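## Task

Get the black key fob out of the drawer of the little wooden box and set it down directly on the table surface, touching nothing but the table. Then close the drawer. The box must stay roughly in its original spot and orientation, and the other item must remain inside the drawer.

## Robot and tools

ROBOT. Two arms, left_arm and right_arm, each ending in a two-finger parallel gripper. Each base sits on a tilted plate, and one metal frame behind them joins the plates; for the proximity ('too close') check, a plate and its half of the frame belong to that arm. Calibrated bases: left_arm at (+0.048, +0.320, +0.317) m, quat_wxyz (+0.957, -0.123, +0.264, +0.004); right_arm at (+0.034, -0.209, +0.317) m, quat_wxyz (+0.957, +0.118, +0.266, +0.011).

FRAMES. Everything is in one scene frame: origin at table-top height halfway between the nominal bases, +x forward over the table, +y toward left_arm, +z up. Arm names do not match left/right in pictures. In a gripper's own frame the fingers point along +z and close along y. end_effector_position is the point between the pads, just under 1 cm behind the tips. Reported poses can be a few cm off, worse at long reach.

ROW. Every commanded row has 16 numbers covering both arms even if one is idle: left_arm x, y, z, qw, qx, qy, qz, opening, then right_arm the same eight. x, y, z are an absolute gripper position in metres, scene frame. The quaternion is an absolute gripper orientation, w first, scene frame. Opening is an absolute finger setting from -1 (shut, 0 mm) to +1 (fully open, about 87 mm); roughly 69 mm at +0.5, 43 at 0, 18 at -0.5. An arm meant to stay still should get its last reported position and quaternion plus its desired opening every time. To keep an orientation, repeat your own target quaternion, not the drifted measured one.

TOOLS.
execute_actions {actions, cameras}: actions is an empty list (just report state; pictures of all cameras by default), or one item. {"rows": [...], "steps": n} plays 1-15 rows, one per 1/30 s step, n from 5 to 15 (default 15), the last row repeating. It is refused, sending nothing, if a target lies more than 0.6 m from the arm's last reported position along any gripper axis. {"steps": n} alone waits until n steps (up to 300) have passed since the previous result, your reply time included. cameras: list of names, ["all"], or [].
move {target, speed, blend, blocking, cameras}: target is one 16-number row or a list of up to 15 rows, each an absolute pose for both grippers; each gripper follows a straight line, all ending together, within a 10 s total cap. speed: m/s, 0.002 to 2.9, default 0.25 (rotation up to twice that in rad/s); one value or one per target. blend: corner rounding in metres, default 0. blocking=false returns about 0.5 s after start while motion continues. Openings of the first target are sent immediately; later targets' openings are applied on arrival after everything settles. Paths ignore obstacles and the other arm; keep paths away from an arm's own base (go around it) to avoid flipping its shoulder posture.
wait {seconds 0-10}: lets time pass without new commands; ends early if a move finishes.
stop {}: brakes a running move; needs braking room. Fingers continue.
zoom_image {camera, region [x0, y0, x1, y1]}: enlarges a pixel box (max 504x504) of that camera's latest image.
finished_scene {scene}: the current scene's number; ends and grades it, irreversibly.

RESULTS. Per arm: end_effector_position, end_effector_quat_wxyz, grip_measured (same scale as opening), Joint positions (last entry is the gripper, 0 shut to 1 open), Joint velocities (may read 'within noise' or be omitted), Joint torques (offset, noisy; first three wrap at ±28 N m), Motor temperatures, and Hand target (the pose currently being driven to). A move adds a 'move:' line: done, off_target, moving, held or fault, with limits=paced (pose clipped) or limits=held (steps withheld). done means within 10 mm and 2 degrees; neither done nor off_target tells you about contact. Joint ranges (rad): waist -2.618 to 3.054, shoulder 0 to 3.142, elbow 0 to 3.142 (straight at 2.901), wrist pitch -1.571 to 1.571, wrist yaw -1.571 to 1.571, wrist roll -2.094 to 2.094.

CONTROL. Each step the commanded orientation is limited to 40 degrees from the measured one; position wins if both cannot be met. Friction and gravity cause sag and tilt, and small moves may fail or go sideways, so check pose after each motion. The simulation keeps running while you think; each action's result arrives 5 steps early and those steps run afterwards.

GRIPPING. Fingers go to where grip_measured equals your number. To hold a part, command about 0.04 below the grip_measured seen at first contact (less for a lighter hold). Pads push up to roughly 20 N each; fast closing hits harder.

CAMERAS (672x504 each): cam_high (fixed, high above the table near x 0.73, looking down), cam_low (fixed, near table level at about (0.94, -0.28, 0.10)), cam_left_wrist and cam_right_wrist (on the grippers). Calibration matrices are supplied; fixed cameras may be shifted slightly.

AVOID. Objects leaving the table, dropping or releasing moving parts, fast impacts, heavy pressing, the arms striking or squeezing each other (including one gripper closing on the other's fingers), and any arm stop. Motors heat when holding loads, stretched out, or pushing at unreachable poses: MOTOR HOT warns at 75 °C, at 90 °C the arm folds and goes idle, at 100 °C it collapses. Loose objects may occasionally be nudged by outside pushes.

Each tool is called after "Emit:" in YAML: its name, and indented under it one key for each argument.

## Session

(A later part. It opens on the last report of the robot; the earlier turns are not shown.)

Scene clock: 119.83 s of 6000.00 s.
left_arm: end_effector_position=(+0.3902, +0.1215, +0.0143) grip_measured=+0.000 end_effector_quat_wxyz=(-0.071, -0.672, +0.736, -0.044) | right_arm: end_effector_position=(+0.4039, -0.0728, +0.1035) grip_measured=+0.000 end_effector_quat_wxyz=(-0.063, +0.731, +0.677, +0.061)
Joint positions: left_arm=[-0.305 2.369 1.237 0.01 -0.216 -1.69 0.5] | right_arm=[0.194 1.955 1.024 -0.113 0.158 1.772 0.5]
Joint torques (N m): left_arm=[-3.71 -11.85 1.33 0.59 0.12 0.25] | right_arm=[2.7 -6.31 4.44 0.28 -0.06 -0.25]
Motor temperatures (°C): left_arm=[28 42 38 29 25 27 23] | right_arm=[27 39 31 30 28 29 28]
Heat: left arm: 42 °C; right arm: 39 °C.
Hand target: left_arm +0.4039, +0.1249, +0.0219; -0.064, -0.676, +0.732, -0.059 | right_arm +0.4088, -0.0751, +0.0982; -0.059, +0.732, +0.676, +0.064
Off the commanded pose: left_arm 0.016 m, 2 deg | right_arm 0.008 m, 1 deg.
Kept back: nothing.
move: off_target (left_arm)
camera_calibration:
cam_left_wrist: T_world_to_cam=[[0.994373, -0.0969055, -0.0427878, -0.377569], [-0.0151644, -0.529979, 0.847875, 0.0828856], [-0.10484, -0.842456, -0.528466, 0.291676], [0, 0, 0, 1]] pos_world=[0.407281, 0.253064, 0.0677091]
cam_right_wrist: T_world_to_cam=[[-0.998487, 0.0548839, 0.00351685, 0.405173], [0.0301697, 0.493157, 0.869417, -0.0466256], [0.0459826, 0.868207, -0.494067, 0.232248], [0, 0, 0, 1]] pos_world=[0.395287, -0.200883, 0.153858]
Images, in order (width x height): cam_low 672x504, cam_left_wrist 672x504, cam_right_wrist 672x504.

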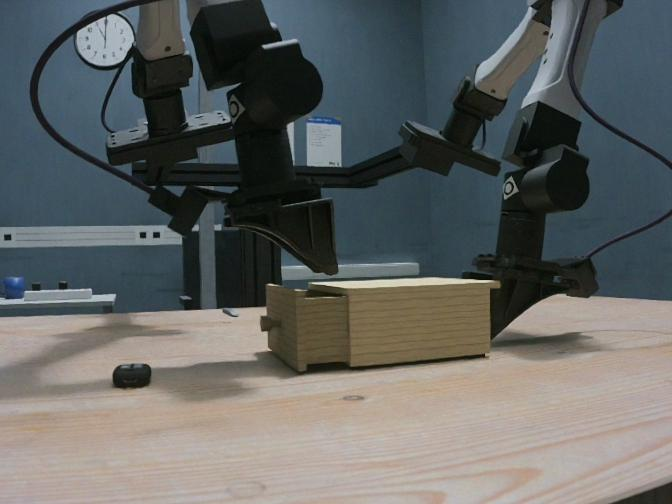

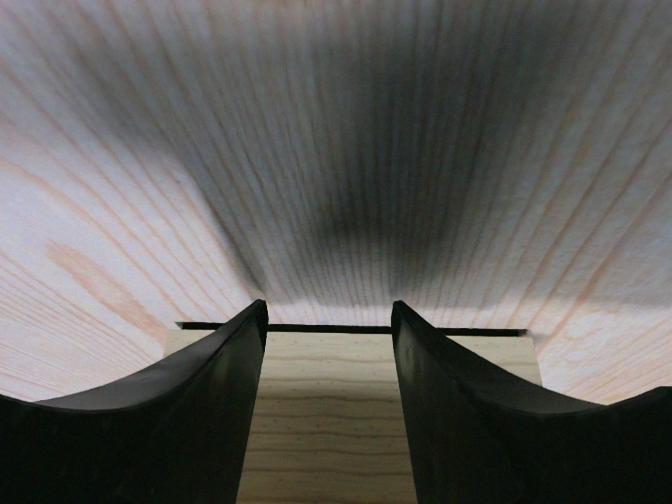

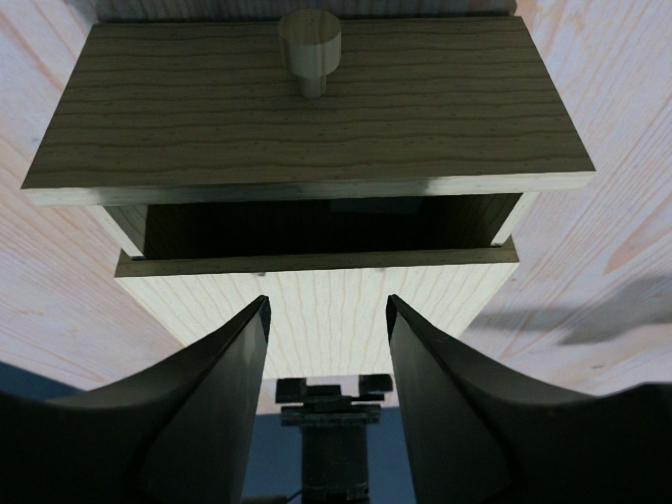

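Emit:
move:
  target:
    - [0.404, 0.145, 0.045, 0.064, 0.6762, -0.7315, 0.0592, 0, 0.409, -0.110, 0.140, 0.1179, 0.7232, 0.6686, -0.1275, 0]
  speed: 0.25
  cameras: ["cam_low", "cam_right_wrist", "cam_left_wrist"]

Emit:
zoom_image:
  camera: "cam_right_wrist"
  region: [120, 100, 560, 400]

Scene clock: 124.10 s of 6000.00 s.
left_arm: end_effector_position=(+0.3981, +0.1393, +0.0380) grip_measured=+0.000 end_effector_quat_wxyz=(-0.064, -0.675, +0.733, -0.054) | right_arm: end_effector_position=(+0.4011, -0.1111, +0.1331) grip_measured=+0.000 end_effector_quat_wxyz=(+0.107, +0.722, +0.671, -0.132)
Joint positions: left_arm=[-0.282 2.259 1.158 0.01 -0.204 -1.667 0.5] | right_arm=[0.369 1.955 1.196 -0.564 0.712 2.046 0.5]
Joint torques (N m): left_arm=[-3.22 -11.67 1.28 0.37 0.13 0.25] | right_arm=[5.71 -8.55 5.31 -0.39 0.38 -0.06]
Heat: left arm: 45 °C; right arm: 38 °C.
Hand target: left_arm +0.4039, +0.1449, +0.0447; +0.064, +0.676, -0.731, +0.059 | right_arm +0.4090, -0.1099, +0.1400; +0.118, +0.723, +0.668, -0.127
Off the commanded pose: left_arm 0.011 m, 1 deg | right_arm 0.011 m, 1 deg.
Kept back: nothing.
move: off_target (left_arm, right_arm)
camera_calibration:
cam_left_wrist: T_world_to_cam=[[0.995874, -0.0887848, -0.0187532, -0.38536], [-0.0307439, -0.524557, 0.85082, 0.0775854], [-0.085377, -0.846733, -0.525123, 0.312846], [0, 0, 0, 1]] pos_world=[0.412865, 0.271381, 0.0910444]
cam_right_wrist: T_world_to_cam=[[-0.998007, 0.0563925, 0.0283249, 0.401033], [0.062931, 0.855906, 0.513288, 0.021167], [0.00470211, 0.514047, -0.857749, 0.305771], [0, 0, 0, 1]] pos_world=[0.397463, -0.197913, 0.240051]
Images, in order (width x height): cam_low 672x504, cam_left_wrist 672x504, cam_right_wrist 672x504.

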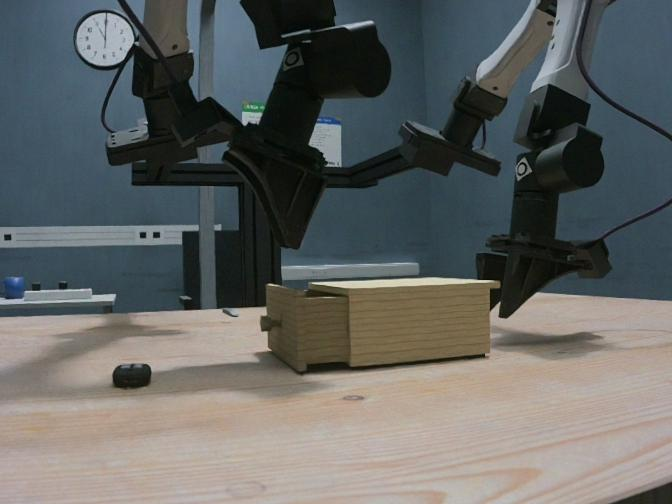

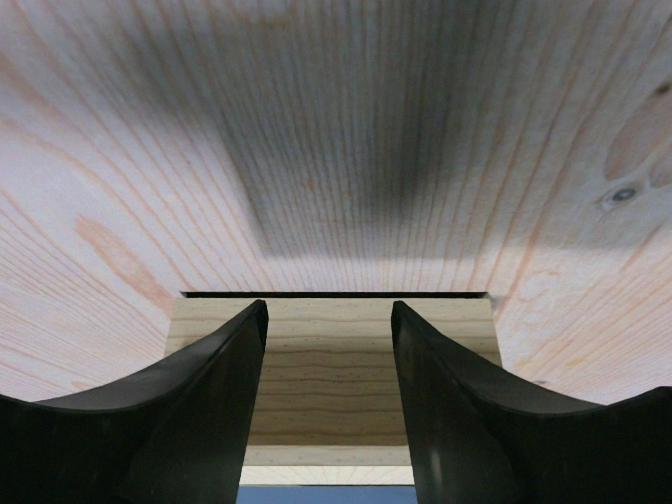

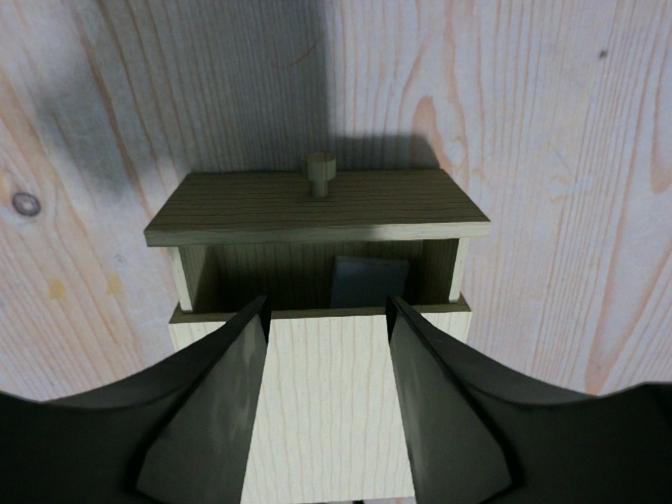

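Scaled by 1.145 from the camera's 672x504 image, which has a finer 960x720 frame.

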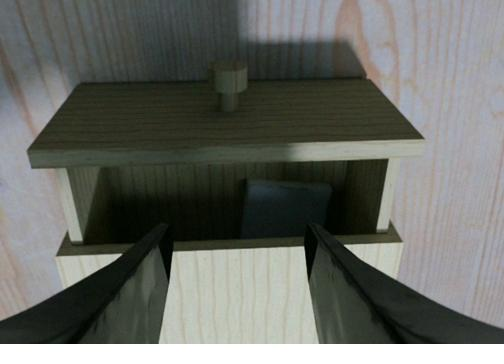

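Emit:
move:
  target:
    - [0.404, 0.130, 0.045, 0.064, 0.6762, -0.7315, 0.0592, 0, 0.407, -0.131, 0.100, -0.0591, 0.7315, 0.6762, 0.0640, 0]
    - [0.404, 0.112, 0.045, 0.064, 0.6762, -0.7315, 0.0592, 0, 0.407, -0.129, 0.045, -0.0591, 0.7315, 0.6762, 0.0640, 0]
  speed: 0.2
  cameras: ["cam_low", "cam_right_wrist", "cam_left_wrist"]

Scene clock: 128.70 s of 6000.00 s.
left_arm: end_effector_position=(+0.4106, +0.1103, +0.0524) grip_measured=+0.000 end_effector_quat_wxyz=(-0.066, -0.676, +0.730, -0.076) | right_arm: end_effector_position=(+0.3997, -0.1314, +0.0473) grip_measured=+0.000 end_effector_quat_wxyz=(-0.060, +0.732, +0.677, +0.049)
Joint positions: left_arm=[-0.344 2.259 1.202 -0.013 -0.206 -1.721 0.5] | right_arm=[0.003 2.09 1.056 -0.007 0.082 1.61 0.5]
Joint torques (N m): left_arm=[-4.92 -7.87 3.02 0.43 -0.16 0.1] | right_arm=[2.56 -6.9 3.32 0.32 -0.26 -0.18]
Motor temperatures (°C): left_arm=[28 48 37 29 25 27 23] | right_arm=[27 39 31 30 28 29 28]
Heat: left arm: 48 °C; right arm: 39 °C.
Hand target: left_arm +0.4039, +0.1121, +0.0452; +0.064, +0.676, -0.732, +0.059 | right_arm +0.4067, -0.1291, +0.0452; -0.059, +0.732, +0.676, +0.064
Off the commanded pose: left_arm 0.010 m, 2 deg | right_arm 0.008 m, 2 deg.
Kept back: nothing.
move: done
camera_calibration:
cam_left_wrist: T_world_to_cam=[[0.996795, -0.0794566, 0.00925592, -0.402925], [-0.0476013, -0.496179, 0.866914, 0.0535148], [-0.0642894, -0.864577, -0.498371, 0.288778], [0, 0, 0, 1]] pos_world=[0.422747, 0.244209, 0.101255]
cam_right_wrist: T_world_to_cam=[[-0.998345, 0.0549963, 0.0168015, 0.403652], [0.0425988, 0.511015, 0.858515, 0.0292093], [0.0386293, 0.85781, -0.512513, 0.257951], [0, 0, 0, 1]] pos_world=[0.391775, -0.258399, 0.100345]
Images, in order (width x height): cam_low 672x504, cam_left_wrist 672x504, cam_right_wrist 672x504.

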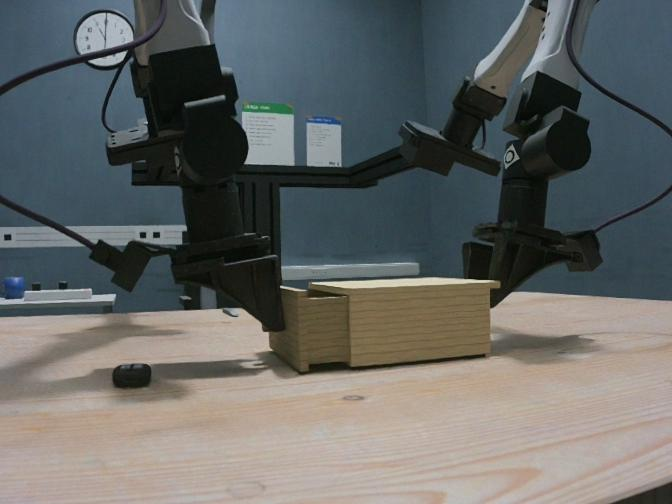

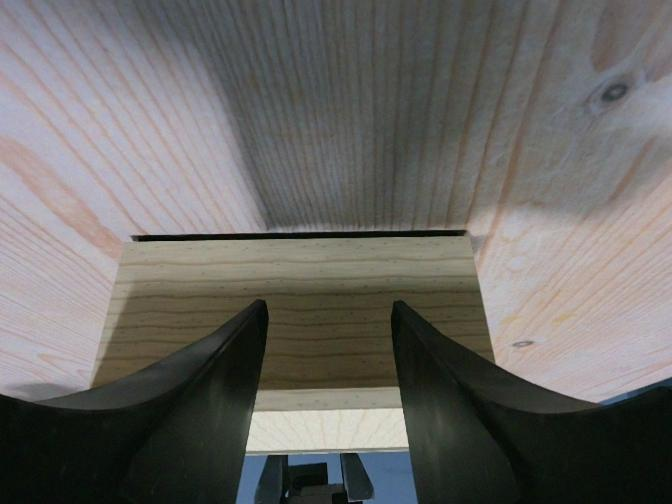

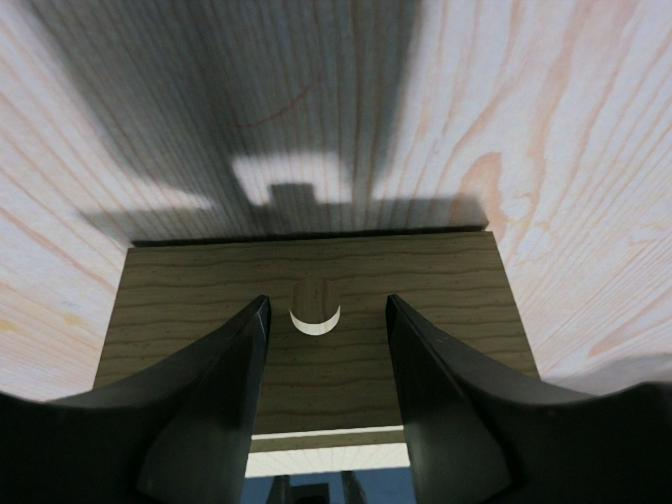

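Emit:
move:
  target:
    - [0.404, 0.112, 0.045, 0.064, 0.6762, -0.7315, 0.0592, 0, 0.413, -0.129, 0.047, -0.0591, 0.7315, 0.6762, 0.0640, 0]
    - [0.404, 0.112, 0.045, 0.064, 0.6762, -0.7315, 0.0592, 0, 0.413, -0.129, 0.047, -0.0591, 0.7315, 0.6762, 0.0640, -0.65]
  speed: 0.1
  cameras: ["cam_right_wrist"]

Scene clock: 130.37 s of 6000.00 s.
left_arm: end_effector_position=(+0.4105, +0.1103, +0.0524) grip_measured=+0.000 end_effector_quat_wxyz=(-0.066, -0.676, +0.730, -0.075) | right_arm: end_effector_position=(+0.4100, -0.1319, +0.0488) grip_measured=-0.525 end_effector_quat_wxyz=(-0.054, +0.732, +0.677, +0.056)
Joint positions: left_arm=[-0.344 2.259 1.202 -0.013 -0.206 -1.722 0.5] | right_arm=[0.003 2.09 1.08 -0.013 0.08 1.608 0.237]
Joint torques (N m): left_arm=[-4.92 -7.79 2.97 0.46 -0.16 0.09] | right_arm=[2.76 -7.15 3.43 0.15 -0.22 -0.14]
Heat: left arm: 48 °C; right arm: 38 °C.
Hand target: left_arm +0.4040, +0.1121, +0.0453; +0.064, +0.676, -0.732, +0.060 | right_arm +0.4130, -0.1291, +0.0470; -0.059, +0.732, +0.676, +0.064
Off the commanded pose: left_arm 0.010 m, 2 deg | right_arm 0.005 m, 1 deg.
Kept back: nothing.
move: done
camera_calibration:
cam_right_wrist: T_world_to_cam=[[-0.998371, 0.0570407, -0.00127048, 0.415143], [0.0280597, 0.510268, 0.859557, 0.0335476], [0.0496781, 0.858122, -0.511038, 0.254164], [0, 0, 0, 1]] pos_world=[0.400899, -0.258902, 0.101579]
Images, in order (width x height): cam_right_wrist 672x504.

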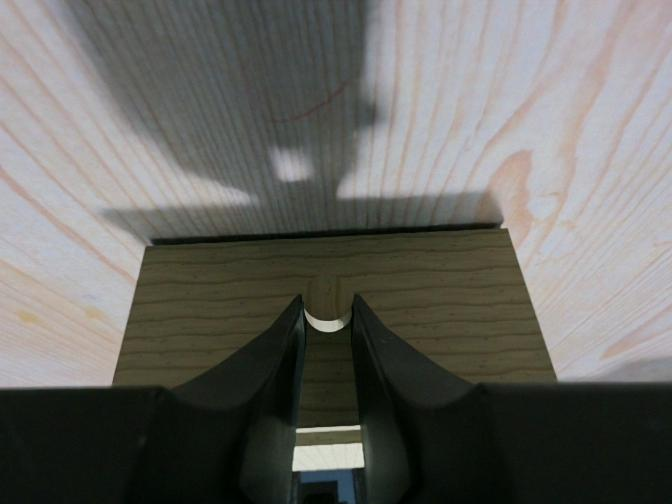

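Emit:
move:
  target: [0.404, 0.112, 0.045, 0.064, 0.6762, -0.7315, 0.0592, 0, 0.411, -0.165, 0.047, -0.0591, 0.7315, 0.6762, 0.0640, -0.65]
  speed: 0.06
  cameras: ["cam_low", "cam_right_wrist"]

Scene clock: 131.50 s of 6000.00 s.
left_arm: end_effector_position=(+0.4104, +0.1103, +0.0524) grip_measured=+0.000 end_effector_quat_wxyz=(-0.066, -0.676, +0.730, -0.075) | right_arm: end_effector_position=(+0.4083, -0.1455, +0.0487) grip_measured=-0.525 end_effector_quat_wxyz=(-0.081, +0.727, +0.677, +0.083)
Joint positions: left_arm=[-0.344 2.259 1.202 -0.014 -0.206 -1.722 0.5] | right_arm=[-0.069 2.09 1.08 -0.014 -0.033 1.541 0.237]
Joint torques (N m): left_arm=[-4.94 -7.83 3.02 0.45 -0.17 0.09] | right_arm=[0.17 -9.39 2.25 -0.06 0.37 -0.31]
Heat: left arm: 48 °C; right arm: 38 °C.
Hand target: left_arm +0.4039, +0.1121, +0.0453; +0.064, +0.676, -0.732, +0.060 | right_arm +0.4108, -0.1647, +0.0472; -0.060, +0.732, +0.676, +0.064
Off the commanded pose: left_arm 0.010 m, 2 deg | right_arm 0.020 m, 3 deg.
Kept back: nothing.
move: off_target (right_arm)
camera_calibration:
cam_right_wrist: T_world_to_cam=[[-0.998656, 0.0518236, -0.000974603, 0.413541], [0.0221634, 0.443942, 0.895781, 0.0315789], [0.0468553, 0.894556, -0.444494, 0.269064], [0, 0, 0, 1]] pos_world=[0.399679, -0.276143, 0.0917128]
Images, in order (width x height): cam_low 672x504, cam_right_wrist 672x504.

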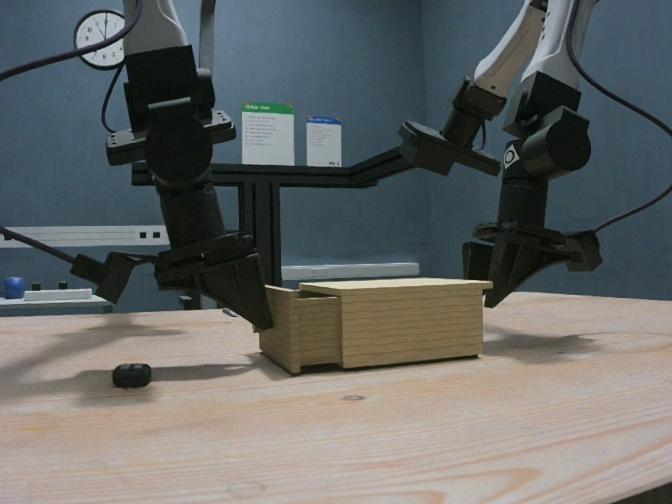

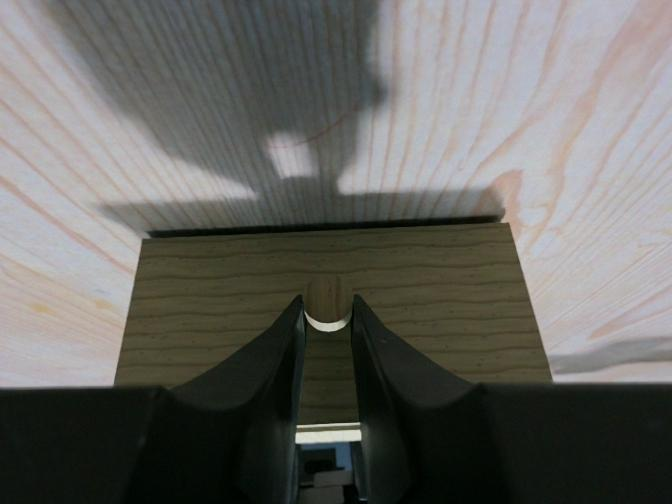

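Emit:
zoom_image:
  camera: "cam_low"
  region: [330, 270, 510, 390]

Emit:
zoom_image:
  camera: "cam_low"
  region: [240, 270, 420, 390]

Scaled by 2.800 from the camera's 672x504 image, which has a finer 960x720 frame.

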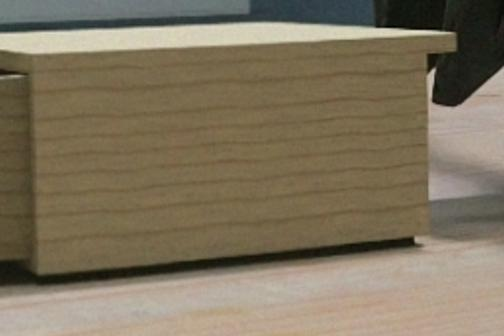

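Scaled by 2.800 from the camera's 672x504 image, which has a finer 960x720 frame.

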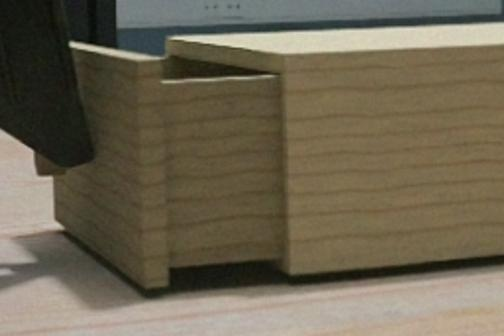

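Emit:
move:
  target:
    - [0.406, 0.085, 0.042, 0.064, 0.6762, -0.7315, 0.0592, 0, 0.411, -0.130, 0.047, -0.0591, 0.7315, 0.6762, 0.0640, -0.65]
    - [0.406, 0.060, 0.042, 0.064, 0.6762, -0.7315, 0.0592, 0, 0.413, -0.100, 0.047, -0.0591, 0.7315, 0.6762, 0.0640, -0.65]
  speed: 0.06
  cameras: ["cam_low", "cam_right_wrist", "cam_left_wrist"]

Scene clock: 135.37 s of 6000.00 s.
left_arm: end_effector_position=(+0.4135, +0.0838, +0.0392) grip_measured=+0.000 end_effector_quat_wxyz=(-0.043, -0.686, +0.725, -0.044) | right_arm: end_effector_position=(+0.4094, -0.1305, +0.0459) grip_measured=-0.525 end_effector_quat_wxyz=(-0.032, +0.737, +0.675, +0.030)
Joint positions: left_arm=[-0.419 2.359 1.334 -0.09 -0.314 -1.819 0.5] | right_arm=[0.038 2.097 1.085 -0.018 0.166 1.649 0.237]
Joint torques (N m): left_arm=[-8.36 -8.03 3.7 0.58 0.38 0.09] | right_arm=[6.9 -6.04 3.82 0.24 -0.68 0.04]
Heat: left arm: 48 °C; right arm: 38 °C.
Hand target: left_arm +0.4055, +0.0609, +0.0428; +0.064, +0.676, -0.732, +0.059 | right_arm +0.4119, -0.1010, +0.0485; -0.059, +0.731, +0.677, +0.063
Off the commanded pose: left_arm 0.025 m, 3 deg | right_arm 0.031 m, 5 deg.
Kept back: nothing.
move: off_target (left_arm, right_arm)
camera_calibration:
cam_left_wrist: T_world_to_cam=[[0.998182, -0.0598178, -0.00734644, -0.409361], [-0.0276747, -0.563234, 0.825834, 0.0508459], [-0.0535373, -0.82413, -0.563865, 0.254162], [0, 0, 0, 1]] pos_world=[0.423631, 0.213613, 0.0983153]
cam_right_wrist: T_world_to_cam=[[-0.997735, 0.0672385, 0.00211002, 0.415354], [0.0399591, 0.567127, 0.822661, 0.0396022], [0.0541179, 0.820881, -0.568529, 0.247537], [0, 0, 0, 1]] pos_world=[0.399435, -0.253585, 0.107276]
Images, in order (width x height): cam_low 672x504, cam_left_wrist 672x504, cam_right_wrist 672x504.

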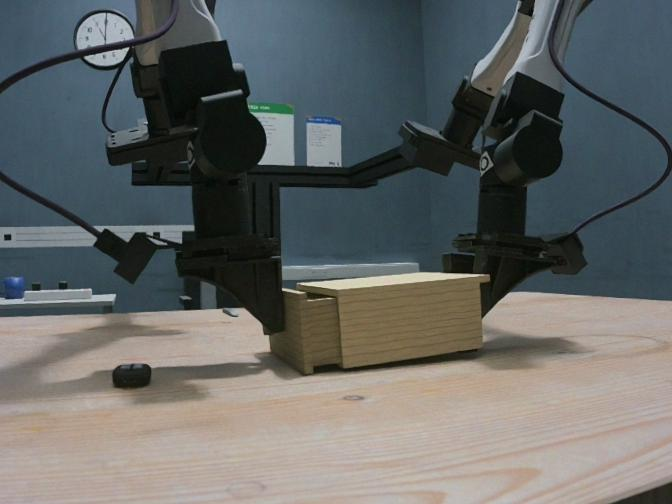

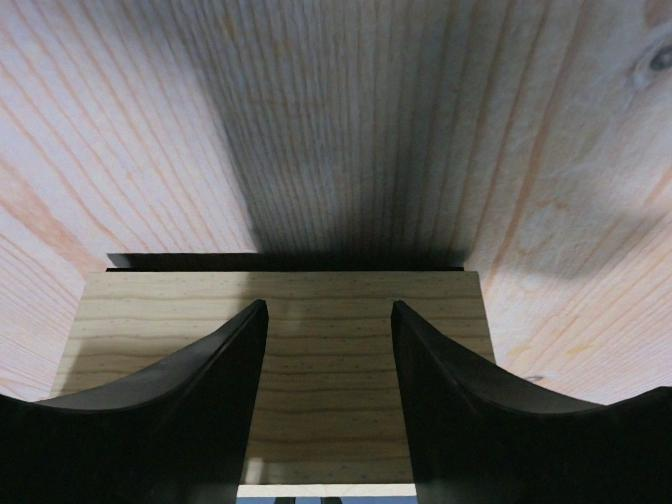

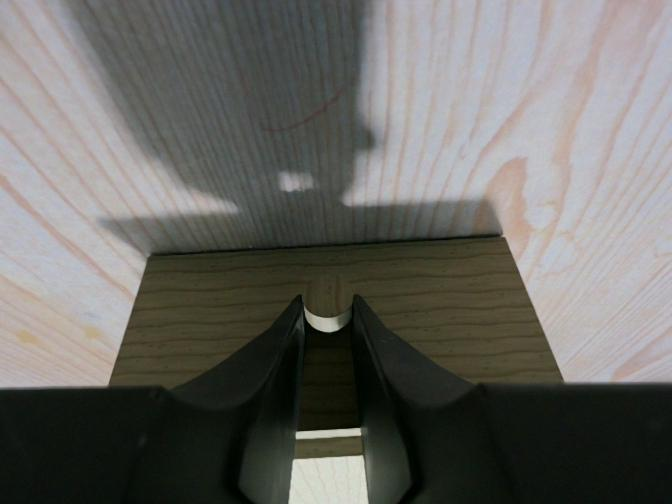

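Emit:
move:
  target:
    - [0.406, 0.060, 0.030, 0.064, 0.6762, -0.7315, 0.0592, 0, 0.414, -0.070, 0.047, -0.0591, 0.7315, 0.6762, 0.0640, -0.65]
  speed: 0.04
  cameras: ["cam_low", "cam_right_wrist", "cam_left_wrist"]

Scene clock: 136.70 s of 6000.00 s.
left_arm: end_effector_position=(+0.4107, +0.0832, +0.0298) grip_measured=+0.000 end_effector_quat_wxyz=(-0.039, -0.685, +0.727, -0.035) | right_arm: end_effector_position=(+0.4101, -0.1075, +0.0471) grip_measured=-0.525 end_effector_quat_wxyz=(-0.028, +0.737, +0.675, +0.023)
Joint positions: left_arm=[-0.42 2.392 1.356 -0.091 -0.33 -1.82 0.5] | right_arm=[0.106 2.119 1.111 -0.041 0.217 1.71 0.237]
Joint torques (N m): left_arm=[-7.34 -7.72 3.77 0.76 0.53 0.2] | right_arm=[7.9 -5.23 4.14 0.39 -0.76 0.18]
Heat: left arm: 48 °C; right arm: 38 °C.
Hand target: left_arm +0.4055, +0.0609, +0.0311; +0.064, +0.676, -0.732, +0.059 | right_arm +0.4123, -0.0715, +0.0496; -0.060, +0.731, +0.677, +0.062
Off the commanded pose: left_arm 0.024 m, 4 deg | right_arm 0.038 m, 6 deg.
Kept back: nothing.
move: off_target (left_arm, right_arm)
camera_calibration:
cam_left_wrist: T_world_to_cam=[[0.997916, -0.0631057, -0.0134886, -0.40615], [-0.0255404, -0.578191, 0.815502, 0.0590323], [-0.0592618, -0.813458, -0.578597, 0.250164], [0, 0, 0, 1]] pos_world=[0.421636, 0.212, 0.091125]
cam_right_wrist: T_world_to_cam=[[-0.997705, 0.0672826, 0.00753811, 0.414216], [0.0452748, 0.580256, 0.813175, 0.0251025], [0.0503384, 0.81165, -0.581971, 0.23048], [0, 0, 0, 1]] pos_world=[0.400527, -0.229504, 0.110597]
Images, in order (width x height): cam_low 672x504, cam_left_wrist 672x504, cam_right_wrist 672x504.

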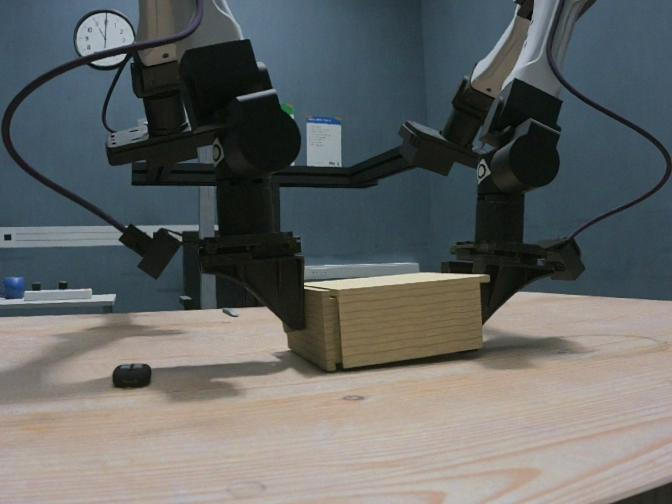

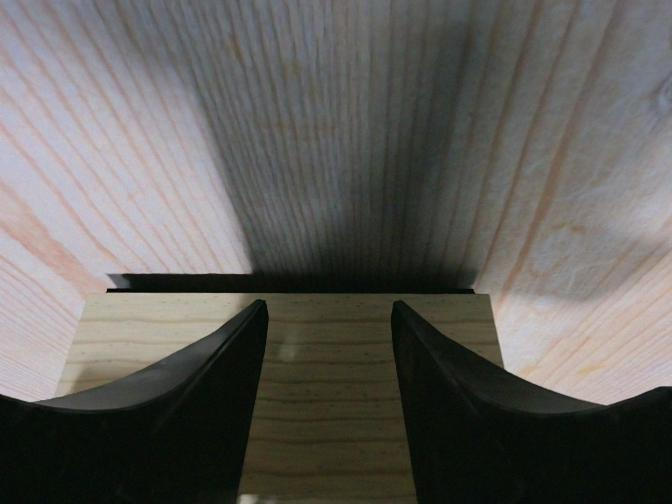

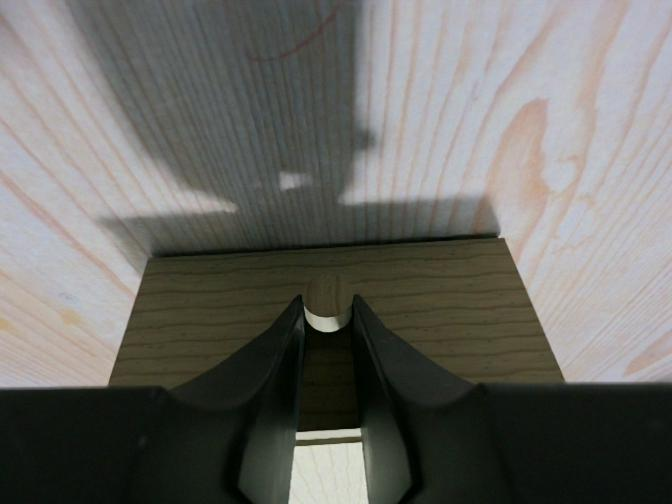

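Emit:
move:
  target:
    - [0.406, 0.058, 0.024, 0.064, 0.6762, -0.7315, 0.0592, 0, 0.414, -0.058, 0.047, -0.0591, 0.7315, 0.6762, 0.0640, -0.65]
  speed: 0.03
  cameras: ["cam_low", "cam_right_wrist"]

Emit:
zoom_image:
  camera: "cam_low"
  region: [270, 260, 510, 390]

Scene clock: 137.73 s of 6000.00 s.
left_arm: end_effector_position=(+0.4107, +0.0863, +0.0232) grip_measured=+0.000 end_effector_quat_wxyz=(-0.031, -0.686, +0.727, -0.028) | right_arm: end_effector_position=(+0.4099, -0.1053, +0.0481) grip_measured=-0.525 end_effector_quat_wxyz=(-0.018, +0.738, +0.675, +0.010)
Joint positions: left_arm=[-0.416 2.411 1.369 -0.091 -0.349 -1.82 0.5] | right_arm=[0.127 2.12 1.119 -0.06 0.259 1.732 0.237]
Joint torques (N m): left_arm=[-7.54 -7.64 3.85 0.81 0.67 0.22] | right_arm=[8.94 -4.63 4.3 0.5 -1.03 0.16]
Heat: left arm: 48 °C; right arm: 38 °C.
Hand target: left_arm +0.4053, +0.0593, +0.0256; +0.063, +0.676, -0.732, +0.058 | right_arm +0.4114, -0.0606, +0.0510; -0.060, +0.731, +0.677, +0.061
Off the commanded pose: left_arm 0.029 m, 5 deg | right_arm 0.047 m, 8 deg.
Kept back: nothing.
move: off_target (left_arm, right_arm)
camera_calibration:
cam_right_wrist: T_world_to_cam=[[-0.997633, 0.068008, 0.0101572, 0.41382], [0.0493811, 0.605789, 0.794092, 0.0249851], [0.0478515, 0.792714, -0.607713, 0.229549], [0, 0, 0, 1]] pos_world=[0.400623, -0.225245, 0.115456]
Images, in order (width x height): cam_low 672x504, cam_right_wrist 672x504.

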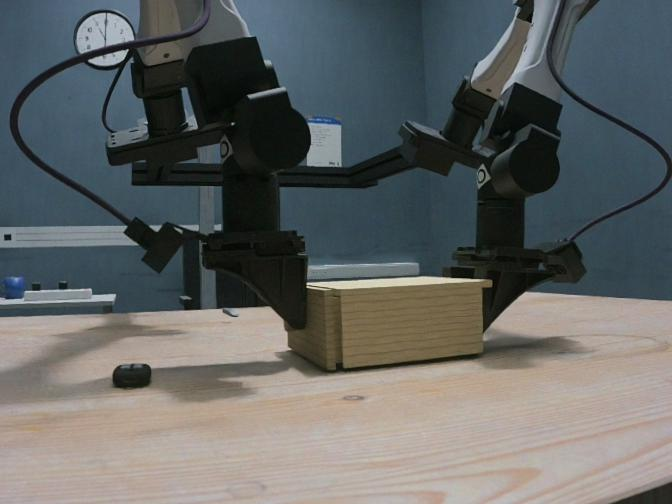

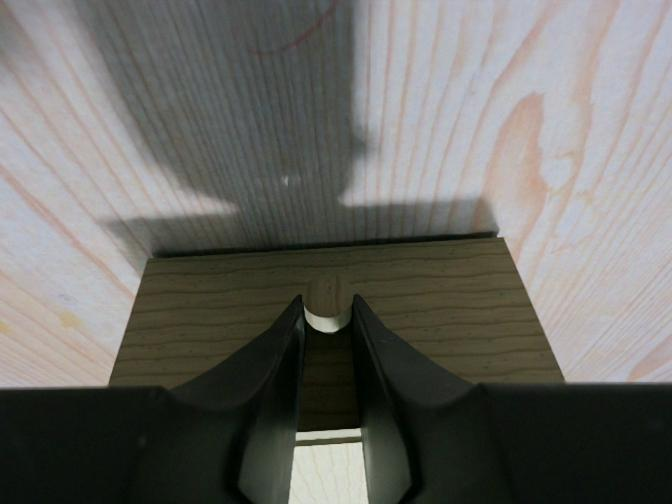

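Scaled by 2.100 from the camera's 672x504 image, which has a finer 960x720 frame.

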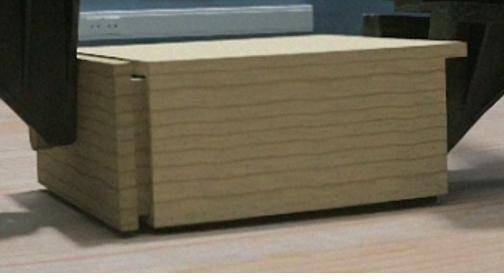

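Emit:
move:
  target:
    - [0.406, 0.038, 0.024, 0.064, 0.6762, -0.7315, 0.0592, 0, 0.414, -0.052, 0.045, -0.0591, 0.7315, 0.6762, 0.0640, -0.65]
  speed: 0.03
  cameras: ["cam_low", "cam_right_wrist", "cam_left_wrist"]

Emit:
zoom_image:
  camera: "cam_low"
  region: [270, 260, 510, 390]

Scene clock: 138.90 s of 6000.00 s.
left_arm: end_effector_position=(+0.4112, +0.0866, +0.0166) grip_measured=+0.000 end_effector_quat_wxyz=(+0.026, +0.687, -0.726, +0.013) | right_arm: end_effector_position=(+0.4102, -0.0976, +0.0481) grip_measured=-0.525 end_effector_quat_wxyz=(-0.018, +0.737, +0.676, +0.010)
Joint positions: left_arm=[-0.418 2.441 1.414 -0.129 -0.373 -1.833 0.5] | right_arm=[0.147 2.13 1.131 -0.066 0.268 1.746 0.237]
Joint torques (N m): left_arm=[-10.96 -7.66 4.33 0.86 0.76 -0.03] | right_arm=[8.5 -4.52 4.37 0.6 -1.01 0.15]
Heat: left arm: 48 °C; right arm: 38 °C.
Hand target: left_arm +0.4040, +0.0411, +0.0272; +0.064, +0.675, -0.732, +0.058 | right_arm +0.4117, -0.0546, +0.0492; -0.059, +0.731, +0.677, +0.061
Off the commanded pose: left_arm 0.049 m, 7 deg | right_arm 0.046 m, 8 deg.
Kept back: nothing.
move: off_target (left_arm, right_arm)
camera_calibration:
cam_left_wrist: T_world_to_cam=[[0.997807, -0.059274, -0.0294675, -0.406662], [-0.0135069, -0.618112, 0.785974, 0.0706582], [-0.064802, -0.783852, -0.617557, 0.245598], [0, 0, 0, 1]] pos_world=[0.422639, 0.212082, 0.0841518]
cam_right_wrist: T_world_to_cam=[[-0.997845, 0.0647198, 0.010784, 0.413378], [0.04789, 0.606069, 0.793969, 0.0209534], [0.0448497, 0.792775, -0.607862, 0.224638], [0, 0, 0, 1]] pos_world=[0.401408, -0.21754, 0.115455]
Images, in order (width x height): cam_low 672x504, cam_left_wrist 672x504, cam_right_wrist 672x504.

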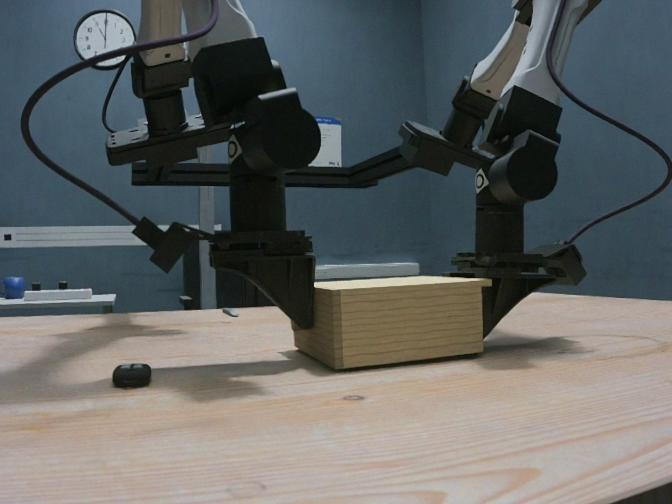

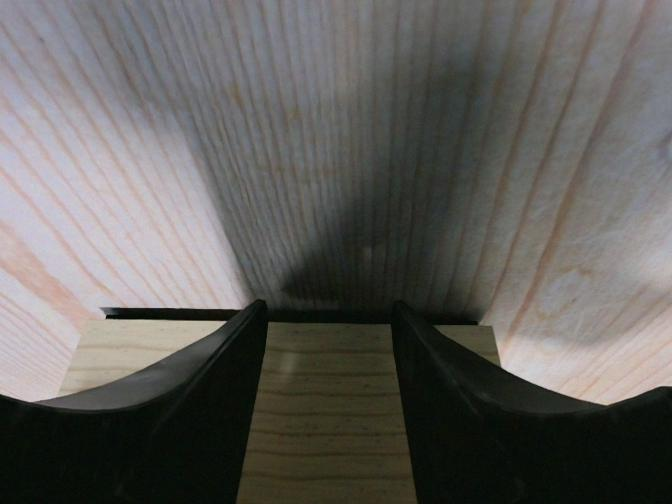

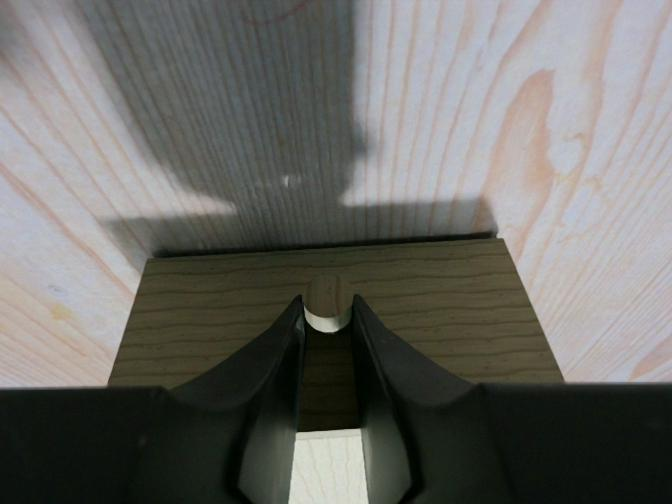

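Scaled by 2.100 from the camera's 672x504 image, which has a finer 960x720 frame.

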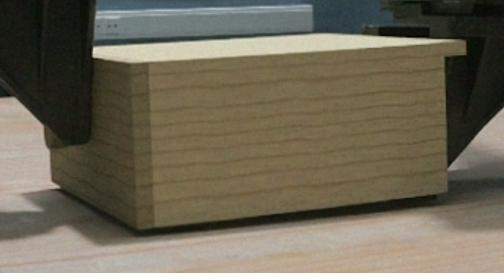

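Emit:
move:
  target:
    - [0.406, 0.085, 0.030, 0.064, 0.6762, -0.7315, 0.0592, 0, 0.413, -0.058, 0.047, -0.0591, 0.7315, 0.6762, 0.0640, -0.65]
    - [0.406, 0.135, 0.040, 0.064, 0.6762, -0.7315, 0.0592, 0, 0.413, -0.059, 0.047, -0.0591, 0.7315, 0.6762, 0.0640, -0.65]
  speed: 0.06
  cameras: ["cam_low", "cam_right_wrist", "cam_left_wrist", "cam_high"]

Emit:
zoom_image:
  camera: "cam_low"
  region: [270, 260, 530, 390]

Scene clock: 141.53 s of 6000.00 s.
left_arm: end_effector_position=(+0.3943, +0.1318, +0.0324) grip_measured=+0.000 end_effector_quat_wxyz=(-0.070, -0.673, +0.735, -0.044) | right_arm: end_effector_position=(+0.4098, -0.0971, +0.0482) grip_measured=-0.525 end_effector_quat_wxyz=(-0.019, +0.736, +0.676, +0.010)
Joint positions: left_arm=[-0.298 2.292 1.193 -0.019 -0.215 -1.686 0.5] | right_arm=[0.147 2.13 1.131 -0.068 0.266 1.746 0.237]
Joint torques (N m): left_arm=[-3.54 -11.69 1.33 0.58 0.13 0.24] | right_arm=[6.95 -5.49 3.3 0.57 -1.08 -0.02]
Heat: left arm: 49 °C; right arm: 38 °C.
Hand target: left_arm +0.4060, +0.1349, +0.0399; +0.064, +0.676, -0.732, +0.059 | right_arm +0.4115, -0.0609, +0.0502; -0.059, +0.731, +0.677, +0.061
Off the commanded pose: left_arm 0.014 m, 2 deg | right_arm 0.038 m, 8 deg.
Kept back: nothing.
move: off_target (left_arm, right_arm)
camera_calibration:
cam_left_wrist: T_world_to_cam=[[0.994765, -0.0936611, -0.0408652, -0.38054], [-0.0152221, -0.531258, 0.847073, 0.0732262], [-0.101048, -0.842017, -0.529903, 0.308911], [0, 0, 0, 1]] pos_world=[0.410877, 0.263369, 0.0861142]
cam_right_wrist: T_world_to_cam=[[-0.997853, 0.0642511, 0.0126719, 0.412747], [0.0489972, 0.604077, 0.795419, 0.0199528], [0.0434517, 0.794332, -0.605928, 0.225049], [0, 0, 0, 1]] pos_world=[0.401104, -0.217336, 0.115262]

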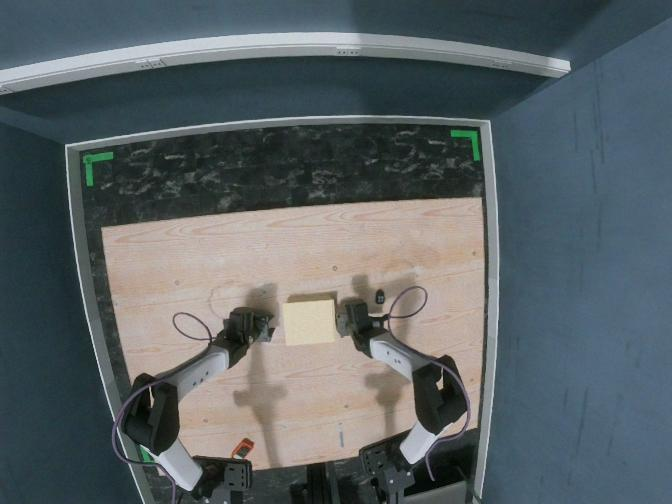

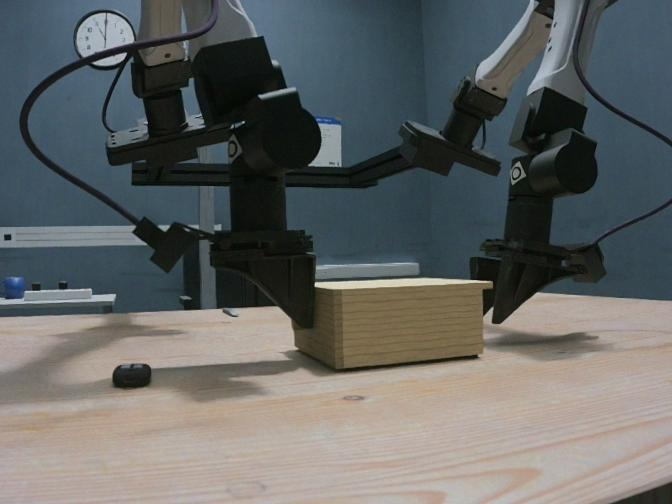

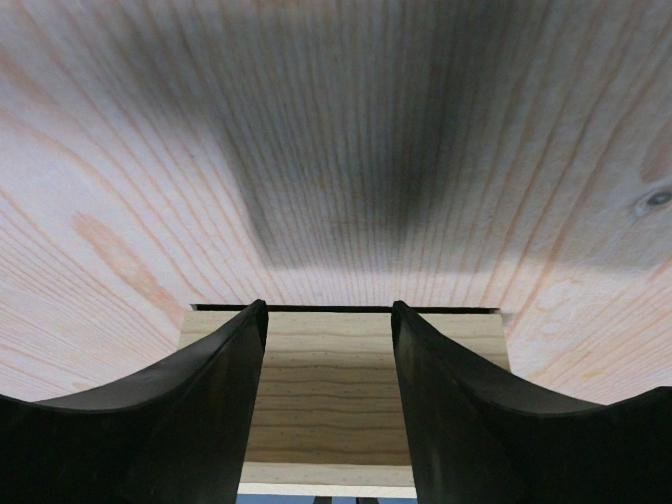

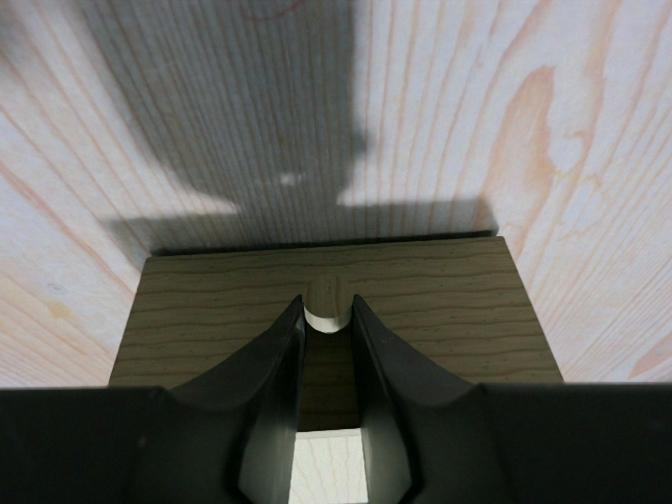

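Scaled by 1.938 from the camera's 672x504 image, which has a finer 960x720 frame.

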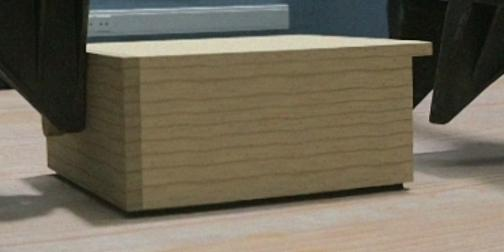

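Emit:
move:
  target:
    - [0.406, 0.140, 0.045, 0.064, 0.6762, -0.7315, 0.0592, 0, 0.414, -0.044, 0.047, -0.0591, 0.7315, 0.6762, 0.0640, -0.65]
  speed: 0.03
  cameras: ["cam_low"]

Scene clock: 142.73 s of 6000.00 s.
left_arm: end_effector_position=(+0.3952, +0.1352, +0.0376) grip_measured=+0.000 end_effector_quat_wxyz=(-0.069, -0.673, +0.735, -0.047) | right_arm: end_effector_position=(+0.4100, -0.0964, +0.0486) grip_measured=-0.525 end_effector_quat_wxyz=(-0.014, +0.738, +0.675, +0.004)
Joint positions: left_arm=[-0.293 2.269 1.175 -0.017 -0.209 -1.677 0.5] | right_arm=[0.157 2.131 1.135 -0.076 0.287 1.76 0.237]
Joint torques (N m): left_arm=[-3.23 -11.77 1.4 0.53 0.11 0.24] | right_arm=[9.46 -4.44 4.27 0.61 -1.11 0.15]
Heat: left arm: 49 °C; right arm: 38 °C.
Hand target: left_arm +0.4059, +0.1400, +0.0448; -0.064, -0.676, +0.732, -0.059 | right_arm +0.4109, -0.0473, +0.0519; -0.060, +0.731, +0.678, +0.060
Off the commanded pose: left_arm 0.014 m, 2 deg | right_arm 0.053 m, 9 deg.
Kept back: nothing.
move: off_target (left_arm, right_arm)
Images, in order (width x height): cam_low 672x504.

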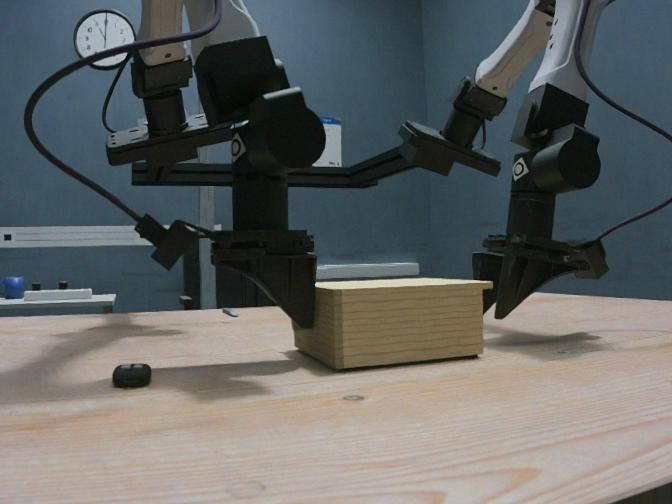

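Emit:
move:
  target:
    - [0.406, 0.140, 0.045, 0.064, 0.6762, -0.7315, 0.0592, 0, 0.411, -0.089, 0.048, -0.030, 0.737, 0.675, 0.020, -0.65]
    - [0.406, 0.140, 0.045, 0.064, 0.6762, -0.7315, 0.0592, 0, 0.411, -0.092, 0.048, -0.030, 0.737, 0.675, 0.020, -0.1]
    - [0.406, 0.150, 0.060, 0.064, 0.6762, -0.7315, 0.0592, 0, 0.409, -0.165, 0.052, -0.040, 0.735, 0.676, 0.035, -0.1]
    - [0.406, 0.160, 0.090, 0.064, 0.6762, -0.7315, 0.0592, 0, 0.405, -0.175, 0.140, -0.059, 0.7315, 0.6762, 0.064, -0.1]
  speed: [0.08, 0.08, 0.1, 0.2]
  cameras: ["all"]

Emit:
zoom_image:
  camera: "cam_low"
  region: [270, 260, 530, 390]

Scene clock: 146.83 s of 6000.00 s.
left_arm: end_effector_position=(+0.4042, +0.1559, +0.0840) grip_measured=+0.000 end_effector_quat_wxyz=(-0.063, -0.675, +0.733, -0.057) | right_arm: end_effector_position=(+0.4022, -0.1695, +0.1319) grip_measured=-0.100 end_effector_quat_wxyz=(-0.065, +0.731, +0.676, +0.060)
Joint positions: left_arm=[-0.283 2.078 1.078 -0.086 -0.204 -1.669 0.5] | right_arm=[-0.062 1.754 0.964 -0.24 0.026 1.553 0.45]
Joint torques (N m): left_arm=[-3.21 -11.11 1.74 0.37 0.11 0.2] | right_arm=[1.11 -10.11 2.82 -0.03 -0.05 -0.24]
Heat: left arm: 51 °C; right arm: 38 °C.
Hand target: left_arm +0.4060, +0.1599, +0.0898; +0.064, +0.676, -0.732, +0.059 | right_arm +0.4049, -0.1748, +0.1396; -0.059, +0.732, +0.676, +0.064
Off the commanded pose: left_arm 0.008 m, 0 deg | right_arm 0.010 m, 1 deg.
Kept back: nothing.
move: done; target 2's new opening was sent with right_arm's hand 0.007 m and 3 deg from that target
camera_calibration:
cam_left_wrist: T_world_to_cam=[[0.996165, -0.0864918, -0.0132111, -0.390039], [-0.0341861, -0.52375, 0.851186, 0.0485619], [-0.0805399, -0.84747, -0.524698, 0.349612], [0, 0, 0, 1]] pos_world=[0.418361, 0.287985, 0.136953]
cam_right_wrist: T_world_to_cam=[[-0.998364, 0.0564488, 0.00912306, 0.408088], [0.0357801, 0.492253, 0.869717, -0.0259679], [0.0446036, 0.86862, -0.493467, 0.330906], [0, 0, 0, 1]] pos_world=[0.39359, -0.297685, 0.182153]

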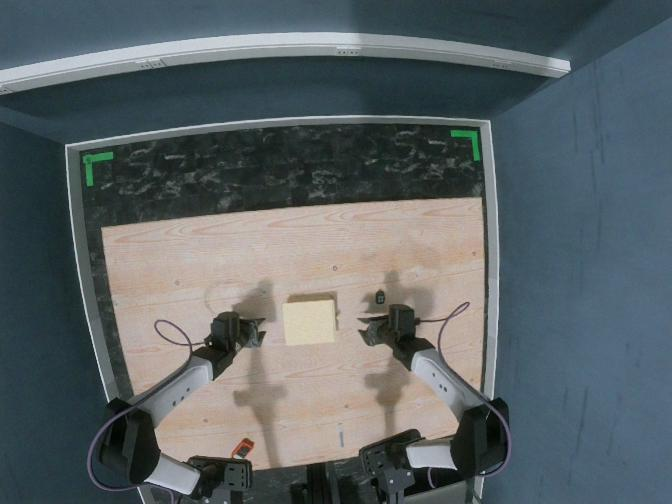

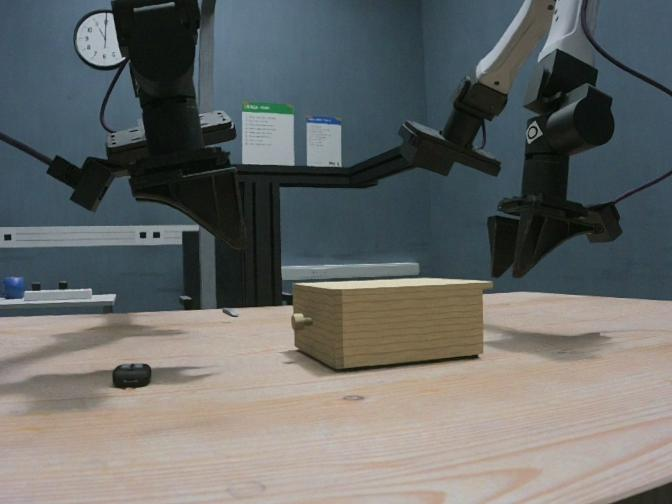

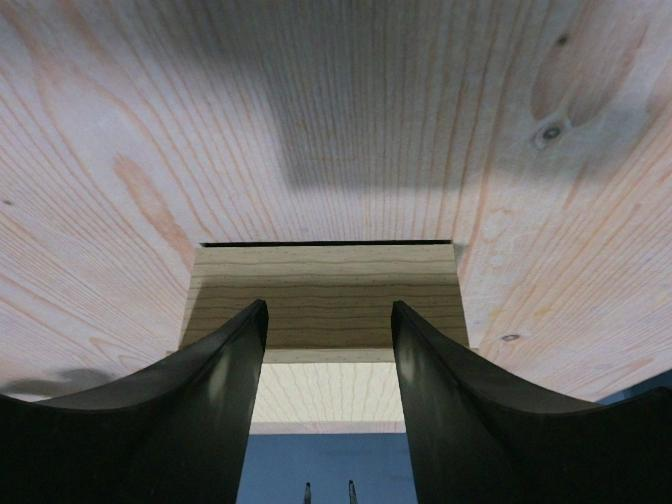

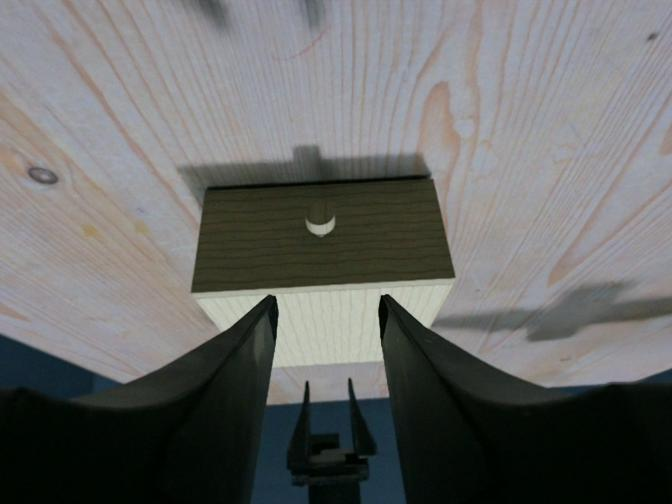

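Scaled by 1.938 from the camera's 672x504 image, which has a finer 960x720 frame.

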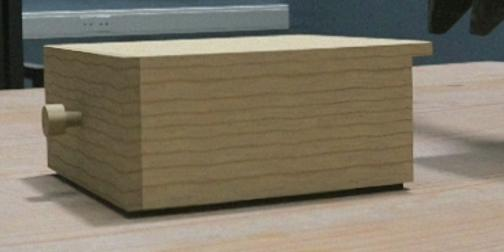

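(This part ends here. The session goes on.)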